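# Press the gauge pin on the magnet-marked post

## Task

Find which of the checking fixture's four posts has the yellow magnet on it, press that post's gauge pin fully down and keep it there for about one second (it may spring back afterwards), without disturbing the other three pins or shifting the magnet.

## Robot and tools

Robot: two UR20-type arms, left_arm and right_arm, each ending in a Robotiq 2F-85 two-finger gripper with a wrist camera (cam_left_wrist, cam_right_wrist, both 896x504). Calibrated bases in the scene frame: left_arm at (+0.060, +0.928, 0) m, right_arm at (-0.064, -0.817, 0) m, both nearly unrotated about z.

Frames. Scene frame: origin at table height midway between the nominal bases, +z up, +x out over the table, left_arm on the +y side. Each arm reports end_effector_position (m), quaternion and velocities in its own base frame. Pose offsets in commands are along the axes of that arm's current Hand target. Gripper axes: fingers point along +z, they open and close along y, and a camera block projects about 10 cm toward +x. end_effector_position is the point between the closed pads; closed fingertips extend about 19 mm past it (6 mm when fully open).

The 18-number row used by both motion tools, each value in [-1, 1]: left dx, dy, dz, rx, ry, rz, left gripper position, force_limit, speed, then the same nine for the right arm. Both arms always appear in every row. dx..rz are offsets from the arm's Hand target as it stood when the action or move began, never absolute poses; 1.0 equals 0.6 m for translation or 180 degrees for rotation, and rx, ry, rz form a single rotation vector. Sending all six zeros re-commands the current Hand target. Gripper position is absolute: +1 fully open (85 mm), about -0.8 pads touching, -1 closes until blocked. force_limit and speed are scaled settings (-1 slow/soft to +1 fast/firm; speed roughly 20, 85, 150 mm/s at -1, 0, +1). Re-send the previous gripper numbers to leave a gripper unchanged; a 0 is a real command.

execute_actions(actions, cameras): actions is a list of actions; each action is a table of up to 15 rows, one row per 1/30 s control step, with the final row held to fill 15 steps (0.5 s). All rows in an action count from the same start pose. An empty list just returns state and images.

move(target, speed, blend, stop_force, zero, blocking, cameras): drives each gripper along a straight line to the offset(s) in target (one row, or up to 15 rows all counted from the same starting Hand targets). speed in m/s, 0.002 to 0.5 (default 0.25). blend in m rounds corners in a list. stop_force in N (6 to 120) ends an arm's path once its wrist sensor feels that much push against the motion; zero (default true) re-zeros the sensor first. Use stop_force with slow speed when pressing the pin, and leave it out when retracting from a contact. blocking=false cannot combine with stop_force. The move result line reports done, off_target, moving, held or fault, plus limits such as paced or held; done does not prove nothing was touched.

wait(seconds 0-10) lets time pass with commands held; use it to keep the pin pressed. stop brakes a running move. zoom_image(camera, region [x0,y0,x1,y1], at most 504x504 px) enlarges part of the latest image, useful to locate the yellow magnet. zero_wrist_force(arm) re-zeros a wrist sensor. read_manual gives licence text only. finished_scene(scene) ends the current scene irreversibly.

Results: gripper pose and velocities, Hand target (the last commanded pose after clipping; next offsets start from it), Joint positions and torques, wrist force/torque along gripper axes plus the peak since the last reading, Tool commands, gripper object_status (0 moving, 1 blocked opening, 2 blocked closing/gripping, 3 reached position) and position_measured in counts (3 open, 230 pads meet). Step readings list intermediate positions for execute_actions calls.

Control behaviour: each step the commanded pose is clipped to within 150 mm and 16 degrees of the measured gripper; motion lags about 0.2 s. A gripper may rest short of its Hand target; send the remaining distance as an offset. An arm blocked by something keeps pushing until commanded back past its gripper.

Things to avoid: contact forces near 150 N (plus or minus 25) or joint torques at the limits (wrist joints 98.4 N m) trigger a 10 s fault stop; arms are stiff, so targets only slightly beyond a firm surface can fault. Press the pin slowly with a modest stop_force, ideally with closed fingertips pointing down, centred on the right pin so neighbours and the magnet are untouched. Do not let anything fall off the table, avoid hard hits, and keep the arms clear of each other; a collision between arms can fail the scene. Avoid paths passing near an arm's own base. Long holds against unreachable poses heat motors (MOTOR HOT at 70 °C, brake stop at 85 °C).

Each tool is called as name([rows], argument=value, ...), one row to a line, values as JSON.

## Session

execute_actions(actions=[])

Scene clock: 0.00 s.
left_arm: end_effector_position=(+0.6452, +0.5338, +0.3687) position_measured=3 object_status=3 end_effector_quat_wxyz=(+0.054, +0.895, -0.431, +0.101) | right_arm: end_effector_position=(+1.0094, -0.4085, +0.1239) position_measured=3 object_status=3 end_effector_quat_wxyz=(+0.497, -0.362, -0.574, -0.541)
Joint positions: left_arm=[0.541 -1.507 2.094 -2.179 -1.799 -1.706] | right_arm=[2.693 -2.576 -1.22 -2.623 2.507 -0.374]
Joint velocities: within noise
Joint torques (N m): no reading
Motor temperatures (°C): left_arm=[24 36 26 39 35 34] | right_arm=[29 36 36 38 34 39]
Wrist force (N): no reading
Wrist torque (N m): no reading
Wrist force, peak (N): no reading
Hand target: left_arm +0.6452, +0.5338, +0.3687; +0.054, +0.895, -0.431, +0.101 | right_arm +1.0094, -0.4085, +0.1239; +0.497, -0.362, -0.574, -0.541
Tool commands: left_gripper/position=+1.0 left_gripper/force_limit=+1.0 left_gripper/speed=+1.0 right_gripper/position=+1.0 right_gripper/force_limit=+1.0 right_gripper/speed=+1.0

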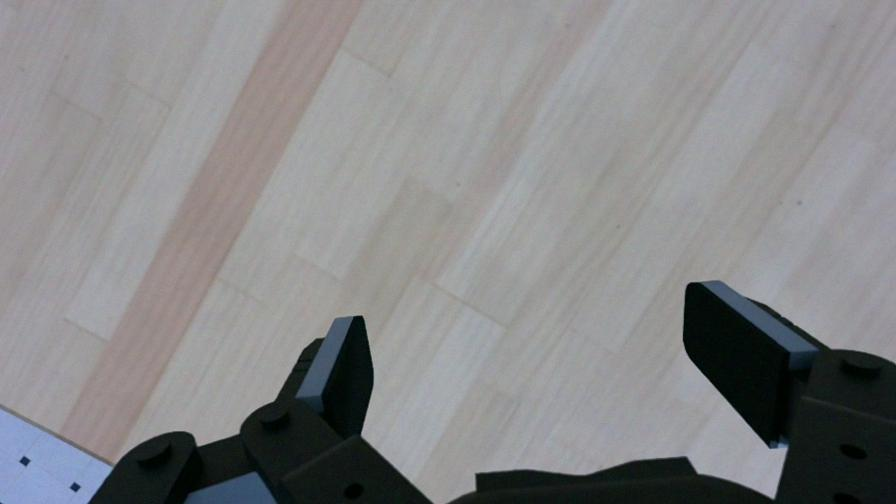

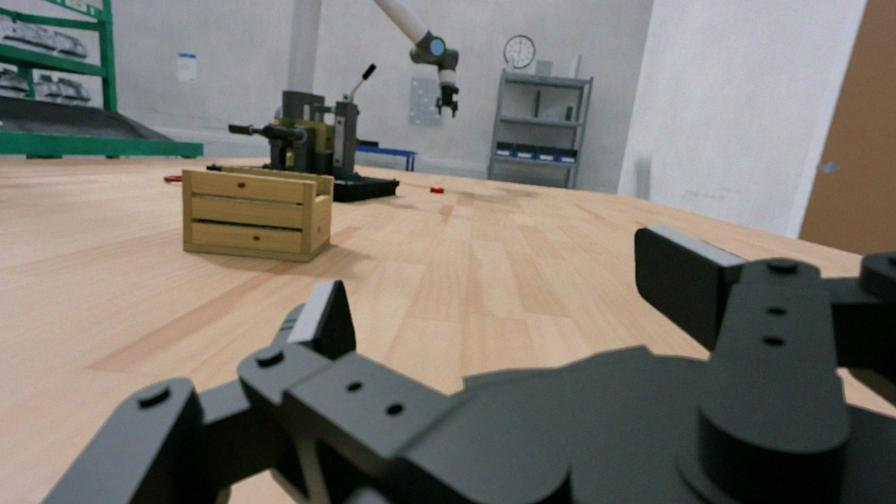

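move(target=[-0.132,-0.57,-0.242,0,0,0,-1,1,0,0,0,0,0,0,0,1,1,1], speed=0.3, cameras=["cam_left_wrist"])

Scene clock: 2.37 s.
left_arm: end_effector_position=(+0.8449, +0.8337, +0.4889) position_measured=232 object_status=3 end_effector_quat_wxyz=(+0.054, +0.895, -0.431, +0.101) | right_arm: end_effector_position=(+1.0094, -0.4085, +0.1239) position_measured=3 object_status=3 end_effector_quat_wxyz=(+0.497, -0.362, -0.574, -0.541)
Joint positions: left_arm=[0.673 -1.18 1.48 -1.861 -1.8 -1.57] | right_arm=[2.693 -2.576 -1.22 -2.623 2.507 -0.374]
Joint velocities: within noise
Joint torques (N m): left_arm=[20.44 -160.52 -129.63 -6.54 -6.36 2.95] | right_arm=[1.62 246.3 74.59 -2.68 0.47 -0.72]
Motor temperatures (°C): left_arm=[24 36 26 39 35 34] | right_arm=[29 36 36 38 34 39]
Wrist force (N): left_arm=[0.0 -0.7 0.0] | right_arm=[0.3 0.4 0.1]
Wrist torque (N m): left_arm=[-0.08 -0.05 0.01] | right_arm=[0.08 -0.07 0.00]
Wrist force, peak (N): left_arm=[-0.7 -4.1 -1.2] | right_arm=[-0.2 0.6 0.2]
Hand target: left_arm +0.8450, +0.8337, +0.4889; +0.054, +0.895, -0.431, +0.101 | right_arm +1.0094, -0.4085, +0.1239; +0.497, -0.362, -0.574, -0.541
Off the commanded pose: left_arm 0.000 m, 0 deg | right_arm 0.000 m, 0 deg.
move: done
camera_calibration:
cam_left_wrist: T_world_to_cam=[[-0.854394, -0.519376, -0.0161119, 1.17957], [-0.518454, 0.849976, 0.0935189, -0.293062], [-0.0348767, 0.0882553, -0.995487, 0.568638], [0, 0, 0, 1]] pos_world=[0.875711, 0.811551, 0.612483]
Images, in order (width x height): cam_left_wrist 896x504.

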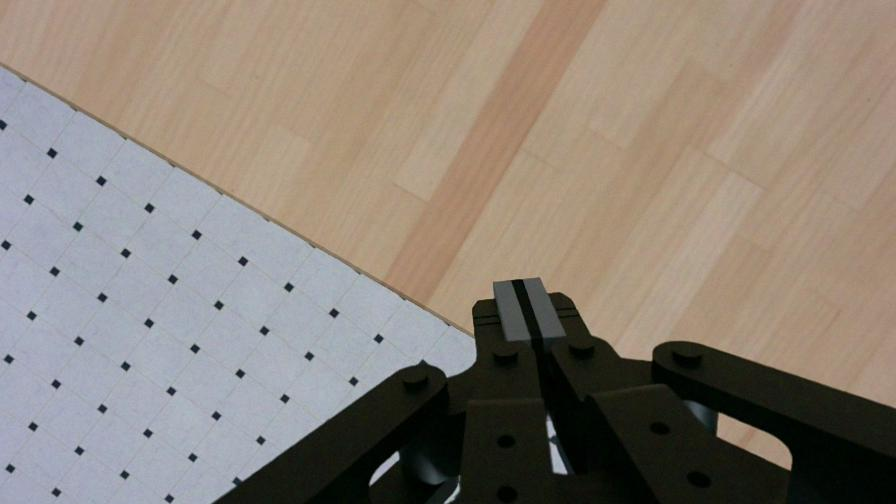

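execute_actions(actions=[], cameras=["cam_right_wrist"])

zoom_image(camera="cam_right_wrist", region=[150, 50, 470, 270])

Scene clock: 2.60 s.
left_arm: end_effector_position=(+0.8450, +0.8337, +0.4889) position_measured=232 object_status=3 end_effector_quat_wxyz=(+0.054, +0.895, -0.431, +0.101) | right_arm: end_effector_position=(+1.0094, -0.4085, +0.1239) position_measured=3 object_status=3 end_effector_quat_wxyz=(+0.497, -0.362, -0.574, -0.541)
Joint positions: left_arm=[0.673 -1.18 1.48 -1.861 -1.8 -1.57] | right_arm=[2.693 -2.576 -1.22 -2.623 2.507 -0.374]
Joint velocities: within noise
Joint torques (N m): left_arm=[17.73 -156.31 -126.38 -6.62 -5.47 1.74] | right_arm=[3.94 247.01 74.01 -2.65 0.56 -0.32]
Motor temperatures (°C): left_arm=[24 36 26 39 35 34] | right_arm=[29 36 36 38 34 39]
Wrist force (N): left_arm=[0.1 -0.5 -0.2] | right_arm=[0.2 0.3 0.2]
Wrist torque (N m): left_arm=[-0.04 -0.06 0.02] | right_arm=[0.04 -0.05 0.00]
Wrist force, peak (N): left_arm=[0.2 -0.7 -0.2] | right_arm=[-0.2 0.3 0.1]
Hand target: left_arm +0.8450, +0.8337, +0.4889; +0.054, +0.895, -0.431, +0.101 | right_arm +1.0094, -0.4085, +0.1239; +0.497, -0.362, -0.574, -0.541
Tool commands: left_gripper/position=-1.0 left_gripper/force_limit=+1.0 left_gripper/speed=+0.0 right_gripper/position=+1.0 right_gripper/force_limit=+1.0 right_gripper/speed=+1.0
Off the commanded pose: left_arm 0.000 m, 0 deg | right_arm 0.000 m, 0 deg.
camera_calibration:
cam_right_wrist: T_world_to_cam=[[0.990428, 0.101547, 0.0934917, -0.953144], [0.111518, -0.189542, -0.975519, -0.0596441], [-0.0813403, 0.976607, -0.199052, 0.633654], [0, 0, 0, 1]] pos_world=[1.00221, -0.533347, 0.157057]
Images, in order (width x height): cam_right_wrist 896x504.

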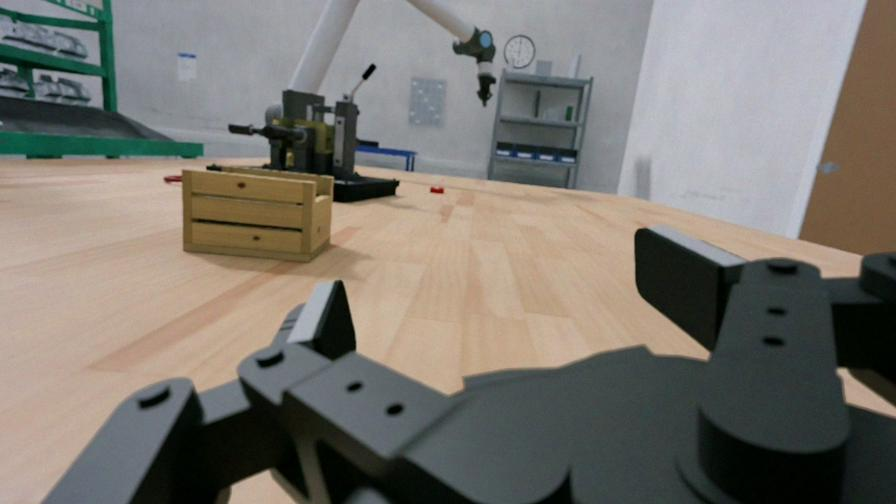

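Scaled by 1.575 from the camera's 896x504 image, which has a finer 1280x720 frame.

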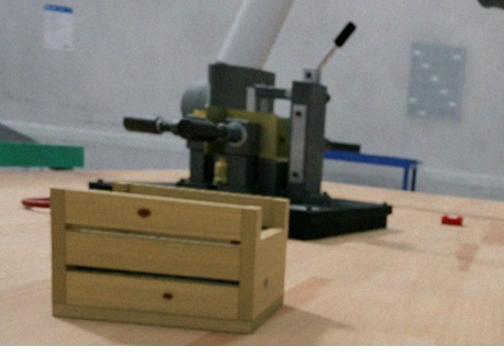

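move(target=[0.939,0.405,0.033,0,0,0,-1,1,0,0,0,0,0,0,0,1,1,1], speed=0.4, cameras=[])

move(target=[0.597,0.7,0.147,0,0,0,-1,1,0,0,0,0,0,0,0,1,1,1], speed=0.4, cameras=["cam_left_wrist"])

move(target=[0.165,0.988,0.049,0,0,0,-1,1,0,0,0,0,0,0,0,1,1,1], speed=0.4)

Scene clock: 5.50 s.
left_arm: end_effector_position=(+1.0004, +0.2505, +0.5996) position_measured=232 object_status=3 end_effector_quat_wxyz=(+0.054, +0.895, -0.431, +0.101) | right_arm: end_effector_position=(+1.0094, -0.4085, +0.1239) position_measured=3 object_status=3 end_effector_quat_wxyz=(+0.497, -0.362, -0.574, -0.541)
Joint positions: left_arm=[0.114 -1.431 1.681 -1.936 -1.769 -2.142] | right_arm=[2.693 -2.576 -1.22 -2.623 2.507 -0.374]
Joint velocities: within noise
Joint torques (N m): left_arm=[-14.33 -153.48 -131.51 -13.66 4.88 -4.96] | right_arm=[-0.85 252.23 72.82 -1.79 1.96 0.59]
Motor temperatures (°C): left_arm=[24 36 26 39 35 34] | right_arm=[29 36 36 38 34 39]
Wrist force (N): left_arm=[0.0 0.2 0.2] | right_arm=[-0.1 0.1 0.2]
Wrist torque (N m): left_arm=[-0.03 -0.07 -0.03] | right_arm=[0.01 0.02 0.00]
Wrist force, peak (N): left_arm=[-4.3 -2.3 -0.2] | right_arm=[0.1 0.5 0.5]
Hand target: left_arm +1.0005, +0.2503, +0.5997; +0.054, +0.895, -0.431, +0.101 | right_arm +1.0094, -0.4085, +0.1239; +0.497, -0.362, -0.574, -0.541
Off the commanded pose: left_arm 0.000 m, 0 deg | right_arm 0.000 m, 0 deg.
move: done
No camera images: "cameras" was empty.

Scene clock: 7.53 s.
left_arm: end_effector_position=(+0.9019, -0.2997, +0.5990) position_measured=232 object_status=3 end_effector_quat_wxyz=(+0.054, +0.895, -0.431, +0.101) | right_arm: end_effector_position=(+1.0094, -0.4085, +0.1239) position_measured=3 object_status=3 end_effector_quat_wxyz=(+0.497, -0.362, -0.574, -0.541)
Joint positions: left_arm=[-0.499 -1.558 1.842 -2.063 -1.667 -2.754] | right_arm=[2.693 -2.576 -1.22 -2.623 2.507 -0.374]
Joint velocities: within noise
Joint torques (N m): left_arm=[-21.88 -72.87 -130.09 -14.45 4.56 -3.17] | right_arm=[-1.32 252.26 75.22 -1.56 2.32 0.96]
Motor temperatures (°C): left_arm=[24 36 26 39 35 34] | right_arm=[29 36 36 38 34 39]
Wrist force (N): left_arm=[-0.3 0.0 0.7] | right_arm=[0.1 0.4 0.4]
Wrist torque (N m): left_arm=[0.00 0.01 0.00] | right_arm=[0.06 -0.02 0.00]
Wrist force, peak (N): left_arm=[2.1 3.1 1.7] | right_arm=[0.2 0.5 0.5]
Hand target: left_arm +0.9019, -0.2999, +0.5989; +0.054, +0.895, -0.431, +0.101 | right_arm +1.0094, -0.4085, +0.1239; +0.497, -0.362, -0.574, -0.541
Off the commanded pose: left_arm 0.000 m, 0 deg | right_arm 0.000 m, 0 deg.
move: done
camera_calibration:
cam_left_wrist: T_world_to_cam=[[-0.854388, -0.519387, -0.0160938, 0.641381], [-0.518464, 0.849973, 0.0934877, 0.689547], [-0.034877, 0.0882188, -0.99549, 0.780188], [0, 0, 0, 1]] pos_world=[0.932704, -0.321799, 0.722528]
Images, in order (width x height): cam_left_wrist 896x504.

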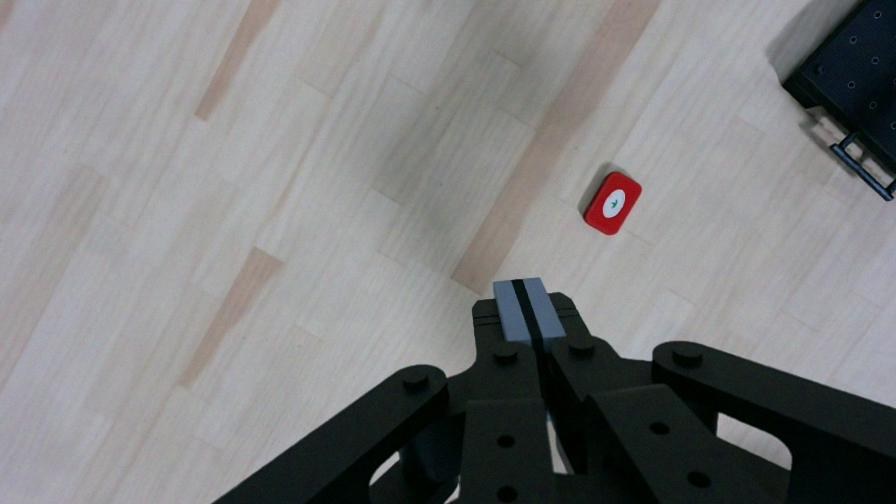

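Scene clock: 9.67 s.
left_arm: end_effector_position=(+0.5026, -0.7498, +0.5983) position_measured=232 object_status=3 end_effector_quat_wxyz=(+0.054, +0.895, -0.431, +0.101) | right_arm: end_effector_position=(+1.0094, -0.4085, +0.1239) position_measured=3 object_status=3 end_effector_quat_wxyz=(+0.497, -0.362, -0.574, -0.541)
Joint positions: left_arm=[-1.23 -1.632 1.918 -2.076 -1.506 -3.467] | right_arm=[2.693 -2.576 -1.22 -2.623 2.507 -0.374]
Joint velocities: within noise
Joint torques (N m): left_arm=[-13.87 -60.09 -129.47 -7.25 6.3 -4.86] | right_arm=[-2.65 252.45 73.46 -1.32 3.06 1.31]
Motor temperatures (°C): left_arm=[24 36 26 39 35 34] | right_arm=[29 36 36 38 34 39]
Wrist force (N): left_arm=[0.2 -0.3 -0.1] | right_arm=[0.1 0.2 0.5]
Wrist torque (N m): left_arm=[-0.03 -0.01 0.04] | right_arm=[0.03 -0.02 0.00]
Wrist force, peak (N): left_arm=[-1.1 -4.4 0.4] | right_arm=[0.3 0.7 0.4]
Hand target: left_arm +0.5025, -0.7500, +0.5983; +0.054, +0.895, -0.431, +0.101 | right_arm +1.0094, -0.4085, +0.1239; +0.497, -0.362, -0.574, -0.541
Off the commanded pose: left_arm 0.000 m, 0 deg | right_arm 0.000 m, 0 deg.
move: done
camera_calibration:
cam_left_wrist: T_world_to_cam=[[-0.854388, -0.519386, -0.0160823, 0.0664532], [-0.518463, 0.849974, 0.093496, 0.865194], [-0.034891, 0.0882199, -0.99549, 0.805368], [0, 0, 0, 1]] pos_world=[0.533448, -0.771926, 0.721912]
cam_right_wrist: T_world_to_cam=[[0.990428, 0.101547, 0.0934929, -0.953144], [0.111519, -0.189543, -0.975519, -0.0596446], [-0.0813399, 0.976607, -0.199053, 0.633654], [0, 0, 0, 1]] pos_world=[1.00221, -0.533347, 0.157059]

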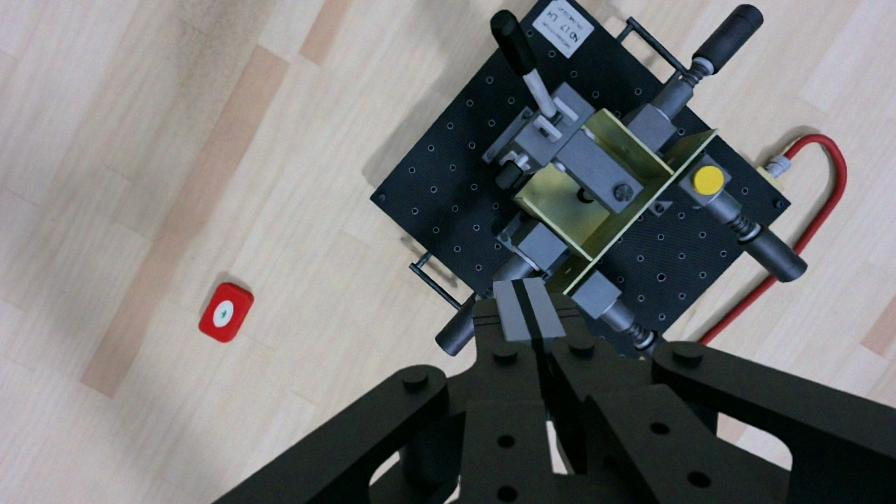

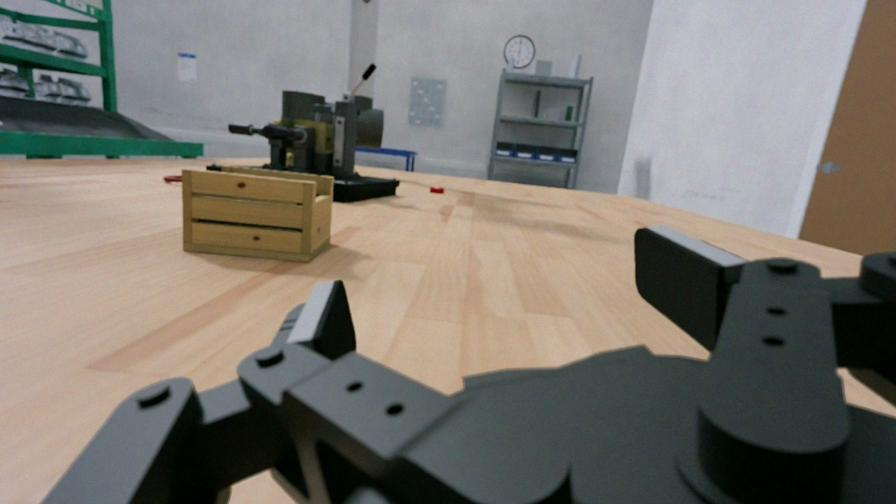

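move(target=[-0.347,0.733,0.355,0.0315,-0.068,-0.247,-1,1,0,0,0,0,0,0,0,1,1,1], speed=0.35, cameras=["cam_left_wrist"])

Scene clock: 13.17 s.
left_arm: end_effector_position=(+0.0605, -0.9047, +0.3479) position_measured=232 object_status=3 end_effector_quat_wxyz=(+0.000, +0.998, -0.059, +0.000) | right_arm: end_effector_position=(+1.0094, -0.4085, +0.1239) position_measured=3 object_status=3 end_effector_quat_wxyz=(+0.497, -0.362, -0.574, -0.541)
Joint positions: left_arm=[-1.728 -1.432 2.021 -2.16 -1.571 -4.752] | right_arm=[2.693 -2.576 -1.22 -2.623 2.507 -0.374]
Joint velocities: within noise
Joint torques (N m): left_arm=[-17.95 -95.04 -113.99 -12.95 -4.59 -5.23] | right_arm=[-5.79 252.48 75.41 -0.77 3.27 2.48]
Motor temperatures (°C): left_arm=[24 36 26 39 35 34] | right_arm=[29 36 36 37 34 39]
Wrist force (N): left_arm=[0.3 0.1 -0.2] | right_arm=[0.2 0.4 0.1]
Wrist torque (N m): left_arm=[-0.06 -0.16 0.05] | right_arm=[0.07 -0.04 0.00]
Wrist force, peak (N): left_arm=[1.4 -3.9 -1.6] | right_arm=[-0.2 0.6 0.5]
Hand target: left_arm +0.0604, -0.9048, +0.3478; +0.000, +0.998, -0.059, +0.000 | right_arm +1.0094, -0.4085, +0.1239; +0.497, -0.362, -0.574, -0.541
Off the commanded pose: left_arm 0.000 m, 0 deg | right_arm 0.000 m, 0 deg.
move: done
camera_calibration:
cam_left_wrist: T_world_to_cam=[[-0.24409, -0.969748, 0.00305769, -0.846813], [-0.91974, 0.232501, 0.316262, 0.179187], [-0.307405, 0.0743842, -0.948667, 0.541957], [0, 0, 0, 1]] pos_world=[0.124707, -0.903169, 0.460056]
Images, in order (width x height): cam_left_wrist 896x504.

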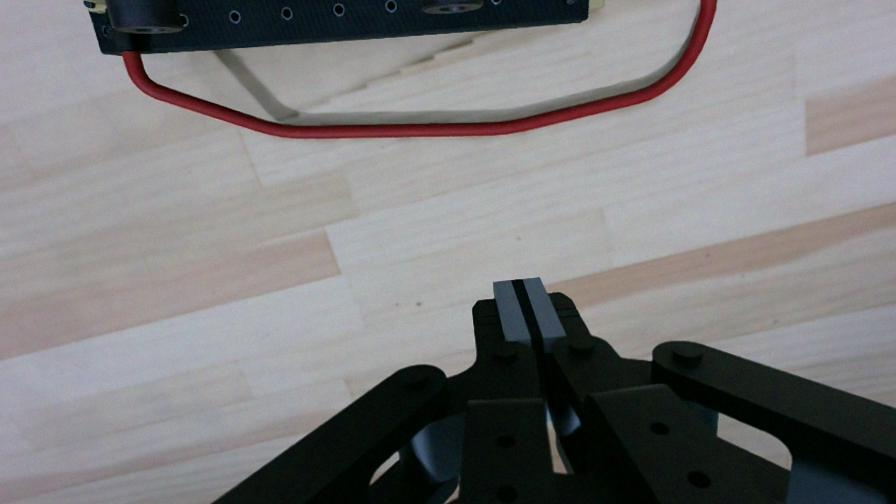

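move(target=[0,0.005,0.283,0,0,0,-1,1,0,0,0,0,0,0,0,1,1,1], speed=0.25, cameras=["cam_left_wrist"])

move(target=[0.25,0,0,0,0,0,-1,1,0,0,0,0,0,0,0,1,1,1], speed=0.03, stop_force=8, cameras=["cam_left_wrist"])

Scene clock: 14.93 s.
left_arm: end_effector_position=(+0.0600, -0.9076, +0.1782) position_measured=232 object_status=3 end_effector_quat_wxyz=(+0.000, +0.998, -0.059, +0.000) | right_arm: end_effector_position=(+1.0094, -0.4085, +0.1239) position_measured=3 object_status=3 end_effector_quat_wxyz=(+0.497, -0.362, -0.574, -0.541)
Joint positions: left_arm=[-1.728 -1.28 2.13 -2.419 -1.571 -4.752] | right_arm=[2.693 -2.576 -1.22 -2.623 2.507 -0.374]
Joint velocities: within noise
Joint torques (N m): left_arm=[19.27 -100.25 -53.32 -14.54 -1.43 2.71] | right_arm=[-0.51 254.29 73.03 -0.49 3.26 2.49]
Motor temperatures (°C): left_arm=[24 36 26 39 35 34] | right_arm=[29 36 36 37 34 39]
Wrist force (N): left_arm=[0.2 0.2 0.1] | right_arm=[0.0 0.2 0.4]
Wrist torque (N m): left_arm=[-0.05 -0.15 0.07] | right_arm=[0.03 0.00 0.00]
Wrist force, peak (N): left_arm=[0.5 0.2 -3.4] | right_arm=[0.2 0.7 0.1]
Hand target: left_arm +0.0601, -0.9076, +0.1780; +0.000, +0.998, -0.059, +0.000 | right_arm +1.0094, -0.4085, +0.1239; +0.497, -0.362, -0.574, -0.541
Off the commanded pose: left_arm 0.000 m, 0 deg | right_arm 0.000 m, 0 deg.
move: done
camera_calibration:
cam_left_wrist: T_world_to_cam=[[-0.24401, -0.969768, 0.00306259, -0.849228], [-0.919745, 0.232422, 0.316306, 0.233009], [-0.307455, 0.0743649, -0.948652, 0.380995], [0, 0, 0, 1]] pos_world=[0.124228, -0.906043, 0.29033]
Images, in order (width x height): cam_left_wrist 896x504.

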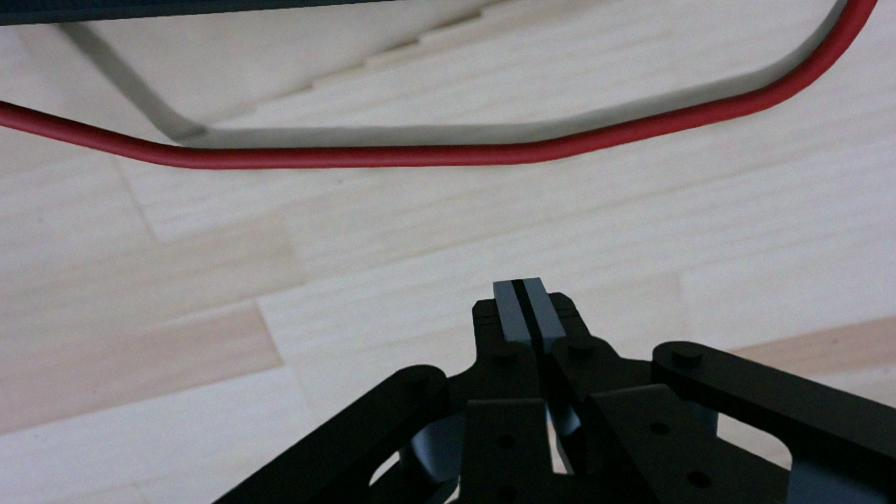

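Scene clock: 19.37 s.
left_arm: end_effector_position=(+0.1545, -0.9187, +0.1780) position_measured=232 object_status=3 end_effector_quat_wxyz=(+0.000, +0.998, -0.059, +0.000) | right_arm: end_effector_position=(+1.0094, -0.4085, +0.1239) position_measured=3 object_status=3 end_effector_quat_wxyz=(+0.497, -0.362, -0.574, -0.541)
Joint positions: left_arm=[-1.622 -1.26 2.099 -2.409 -1.571 -4.646] | right_arm=[2.693 -2.576 -1.22 -2.623 2.507 -0.374]
Joint velocities: within noise
Joint torques (N m): left_arm=[-14.96 -166.77 -54.64 -11.66 5.93 -4.04] | right_arm=[-0.47 253.71 74.61 -1.44 3.43 2.72]
Motor temperatures (°C): left_arm=[24 36 26 39 35 34] | right_arm=[29 36 36 37 34 39]
Wrist force (N): left_arm=[-6.2 1.7 0.3] | right_arm=[0.0 0.0 0.3]
Wrist torque (N m): left_arm=[-0.08 -0.16 0.09] | right_arm=[0.00 0.00 0.00]
Wrist force, peak (N): left_arm=[-8.0 1.8 0.6] | right_arm=[0.2 0.5 0.8]
Hand target: left_arm +0.1545, -0.9187, +0.1780; +0.000, +0.998, -0.059, +0.000 (not the last commanded pose) | right_arm +1.0094, -0.4085, +0.1239; +0.497, -0.362, -0.574, -0.541
Off the commanded pose: left_arm 0.055 m, 0 deg | right_arm 0.000 m, 0 deg.
move: contact (left_arm)
camera_calibration:
cam_left_wrist: T_world_to_cam=[[-0.243973, -0.969777, 0.00303175, -0.836967], [-0.919769, 0.232381, 0.316267, 0.322473], [-0.307413, 0.074372, -0.948665, 0.410722], [0, 0, 0, 1]] pos_world=[0.218665, -0.917154, 0.290188]
Images, in order (width x height): cam_left_wrist 896x504.

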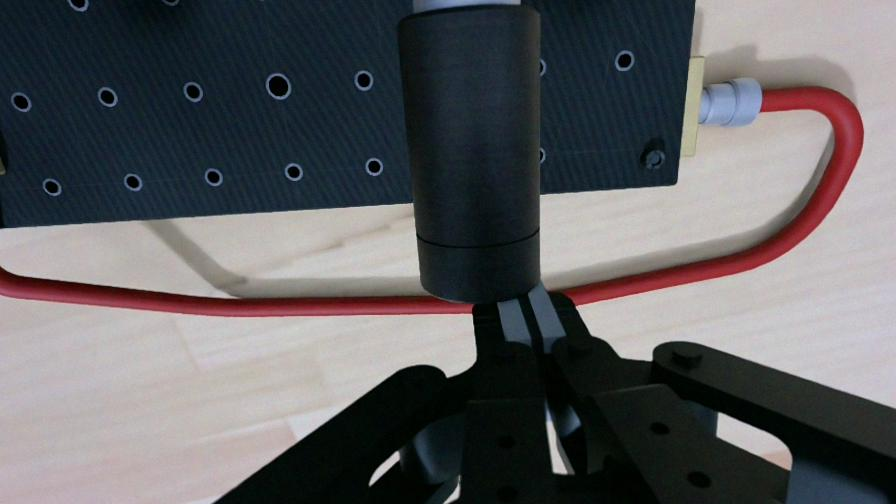

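move([
  [-0.012,0,0,0,0,0,-1,1,0,0,0,0,0,0,0,1,1,1],
  [-0.012,-0.0135,0,0,0,0,-1,1,0,0,0,0,0,0,0,1,1,1],
], speed=0.05, cameras=[])

move(target=[0.1,0,0,0,0,0,-1,1,0,0,0,0,0,0,0,1,1,1], speed=0.02, stop_force=60, cameras=["cam_left_wrist"])

Scene clock: 20.60 s.
left_arm: end_effector_position=(+0.1483, -0.9100, +0.1780) position_measured=232 object_status=3 end_effector_quat_wxyz=(+0.000, +0.998, -0.059, +0.000) | right_arm: end_effector_position=(+1.0094, -0.4085, +0.1239) position_measured=3 object_status=3 end_effector_quat_wxyz=(+0.497, -0.362, -0.574, -0.541)
Joint positions: left_arm=[-1.629 -1.269 2.112 -2.414 -1.571 -4.653] | right_arm=[2.693 -2.576 -1.22 -2.623 2.507 -0.374]
Joint velocities: within noise
Joint torques (N m): left_arm=[-21.7 -164.88 -54.87 -12.44 4.14 -3.71] | right_arm=[-5.26 253.12 72.89 -1.03 3.4 3.45]
Motor temperatures (°C): left_arm=[24 36 26 39 35 34] | right_arm=[29 36 36 37 34 39]
Wrist force (N): left_arm=[-0.1 -0.1 0.1] | right_arm=[-0.1 0.0 0.3]
Wrist torque (N m): left_arm=[-0.10 -0.09 0.04] | right_arm=[0.00 0.01 -0.01]
Wrist force, peak (N): left_arm=[-6.5 1.8 -0.1] | right_arm=[0.4 0.6 0.3]
Hand target: left_arm +0.1483, -0.9098, +0.1780; +0.000, +0.998, -0.059, +0.000 | right_arm +1.0094, -0.4085, +0.1239; +0.497, -0.362, -0.574, -0.541
Off the commanded pose: left_arm 0.000 m, 0 deg | right_arm 0.000 m, 0 deg.
move: done
No camera images: "cameras" was empty.

Scene clock: 23.13 s.
left_arm: end_effector_position=(+0.1738, -0.9129, +0.1780) position_measured=232 object_status=3 end_effector_quat_wxyz=(+0.000, +0.998, -0.059, +0.000) | right_arm: end_effector_position=(+1.0094, -0.4085, +0.1239) position_measured=3 object_status=3 end_effector_quat_wxyz=(+0.497, -0.362, -0.574, -0.541)
Joint positions: left_arm=[-1.601 -1.262 2.102 -2.41 -1.571 -4.625] | right_arm=[2.693 -2.576 -1.22 -2.623 2.507 -0.374]
Joint velocities: within noise
Joint torques (N m): left_arm=[35.39 -156.33 -57.59 -13.65 25.03 -3.98] | right_arm=[-2.94 255.45 73.61 -0.54 3.42 4.07]
Motor temperatures (°C): left_arm=[24 36 26 39 35 34] | right_arm=[29 36 36 37 34 39]
Wrist force (N): left_arm=[-65.6 -3.4 -10.0] | right_arm=[0.0 0.2 0.3]
Wrist torque (N m): left_arm=[-0.07 -0.18 0.37] | right_arm=[0.04 0.00 0.00]
Wrist force, peak (N): left_arm=[-113.7 -11.6 -20.8] | right_arm=[0.1 0.4 0.8]
Hand target: left_arm +0.1738, -0.9128, +0.1780; +0.000, +0.998, -0.059, +0.000 (not the last commanded pose) | right_arm +1.0094, -0.4085, +0.1239; +0.497, -0.362, -0.574, -0.541
Off the commanded pose: left_arm 0.034 m, 0 deg | right_arm 0.000 m, 0 deg.
move: contact (left_arm)
camera_calibration:
cam_left_wrist: T_world_to_cam=[[-0.244015, -0.969767, 0.00305542, -0.826548], [-0.919727, 0.232421, 0.316358, 0.338923], [-0.307503, 0.0743858, -0.948635, 0.416271], [0, 0, 0, 1]] pos_world=[0.238032, -0.911296, 0.290193]
Images, in order (width x height): cam_left_wrist 896x504.

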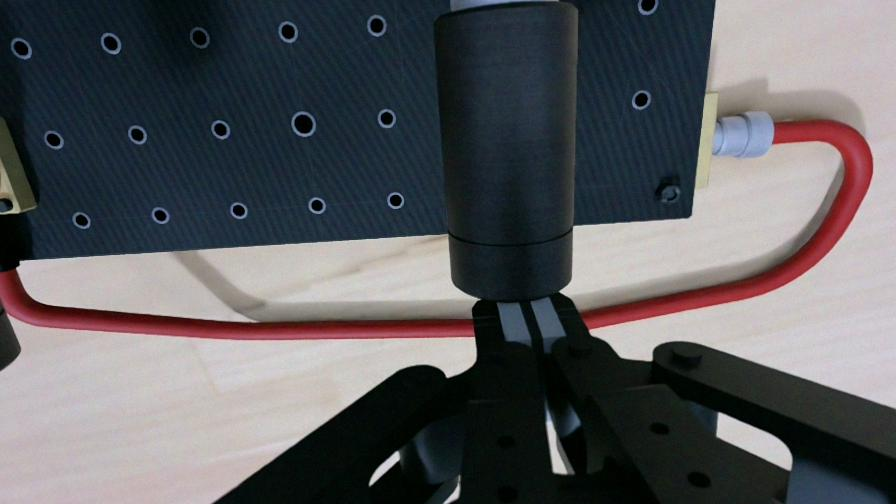

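wait(seconds=1.2, cameras=[])

move(target=[-0.08,0,0,0,0,0,-1,1,0,0,0,0,0,0,0,1,1,1], speed=0.06, cameras=["cam_left_wrist"])

finished_scene(scene=1)

Scene clock: 24.50 s.
left_arm: end_effector_position=(+0.1738, -0.9128, +0.1780) position_measured=232 object_status=3 end_effector_quat_wxyz=(+0.000, +0.998, -0.059, +0.000) | right_arm: end_effector_position=(+1.0094, -0.4085, +0.1239) position_measured=3 object_status=3 end_effector_quat_wxyz=(+0.497, -0.362, -0.574, -0.541)
Joint positions: left_arm=[-1.601 -1.262 2.102 -2.41 -1.571 -4.625] | right_arm=[2.693 -2.576 -1.22 -2.623 2.507 -0.374]
Joint velocities: within noise
Joint torques (N m): left_arm=[32.13 -159.39 -60.6 -7.29 18.3 -4.96] | right_arm=[-7.01 254.22 72.3 -0.55 3.96 4.01]
Motor temperatures (°C): left_arm=[24 36 26 39 35 34] | right_arm=[29 36 36 37 34 39]
Wrist force (N): left_arm=[-64.7 -1.1 -9.8] | right_arm=[-0.2 0.3 0.3]
Wrist torque (N m): left_arm=[-0.09 -0.16 0.39] | right_arm=[0.05 0.03 -0.01]
Wrist force, peak (N): left_arm=[-65.9 -3.3 -10.0] | right_arm=[0.0 0.6 0.6]
Hand target: left_arm +0.1738, -0.9128, +0.1780; +0.000, +0.998, -0.059, +0.000 (not the last commanded pose) | right_arm +1.0094, -0.4085, +0.1239; +0.497, -0.362, -0.574, -0.541
Tool commands: left_gripper/position=-1.0 left_gripper/force_limit=+1.0 left_gripper/speed=+0.0 right_gripper/position=+1.0 right_gripper/force_limit=+1.0 right_gripper/speed=+1.0
Off the commanded pose: left_arm 0.034 m, 0 deg | right_arm 0.000 m, 0 deg.
wait: 1.20 s; at rest from the start
No camera images: "cameras" was empty.

Scene clock: 25.67 s.
left_arm: end_effector_position=(+0.1263, -0.9072, +0.1780) position_measured=232 object_status=3 end_effector_quat_wxyz=(+0.000, +0.998, -0.059, +0.000) | right_arm: end_effector_position=(+1.0094, -0.4085, +0.1239) position_measured=3 object_status=3 end_effector_quat_wxyz=(+0.497, -0.362, -0.574, -0.541)
Joint positions: left_arm=[-1.654 -1.274 2.121 -2.417 -1.571 -4.678] | right_arm=[2.693 -2.576 -1.22 -2.623 2.507 -0.374]
Joint velocities: within noise
Joint torques (N m): left_arm=[-7.43 -162.62 -53.84 -12.93 -2.23 -4.58] | right_arm=[-1.92 252.3 74.43 -0.62 3.72 3.74]
Motor temperatures (°C): left_arm=[24 36 26 39 35 34] | right_arm=[29 36 36 37 34 39]
Wrist force (N): left_arm=[-2.9 5.9 -0.2] | right_arm=[0.2 0.1 0.3]
Wrist torque (N m): left_arm=[0.98 0.41 0.04] | right_arm=[0.01 -0.03 0.00]
Wrist force, peak (N): left_arm=[-64.1 -1.1 -9.7] | right_arm=[0.0 0.4 0.5]
Hand target: left_arm +0.1261, -0.9072, +0.1780; +0.000, +0.998, -0.059, +0.000 | right_arm +1.0094, -0.4085, +0.1239; +0.497, -0.362, -0.574, -0.541
Off the commanded pose: left_arm 0.000 m, 0 deg | right_arm 0.000 m, 0 deg.
move: done
camera_calibration:
cam_left_wrist: T_world_to_cam=[[-0.244024, -0.969765, 0.00305252, -0.832695], [-0.919703, 0.232422, 0.316428, 0.293919], [-0.30757, 0.0744085, -0.948612, 0.401282], [0, 0, 0, 1]] pos_world=[0.190543, -0.90569, 0.290198]
Images, in order (width x height): cam_left_wrist 896x504.

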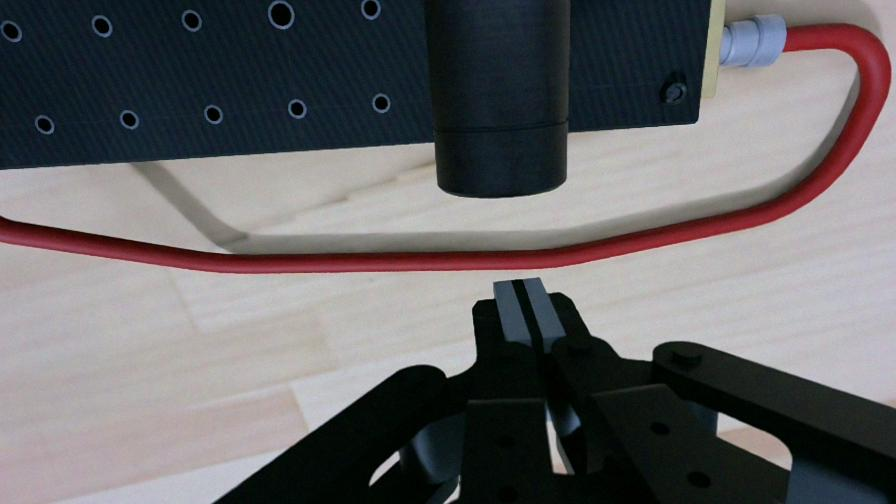

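The scene is finished: the task was done.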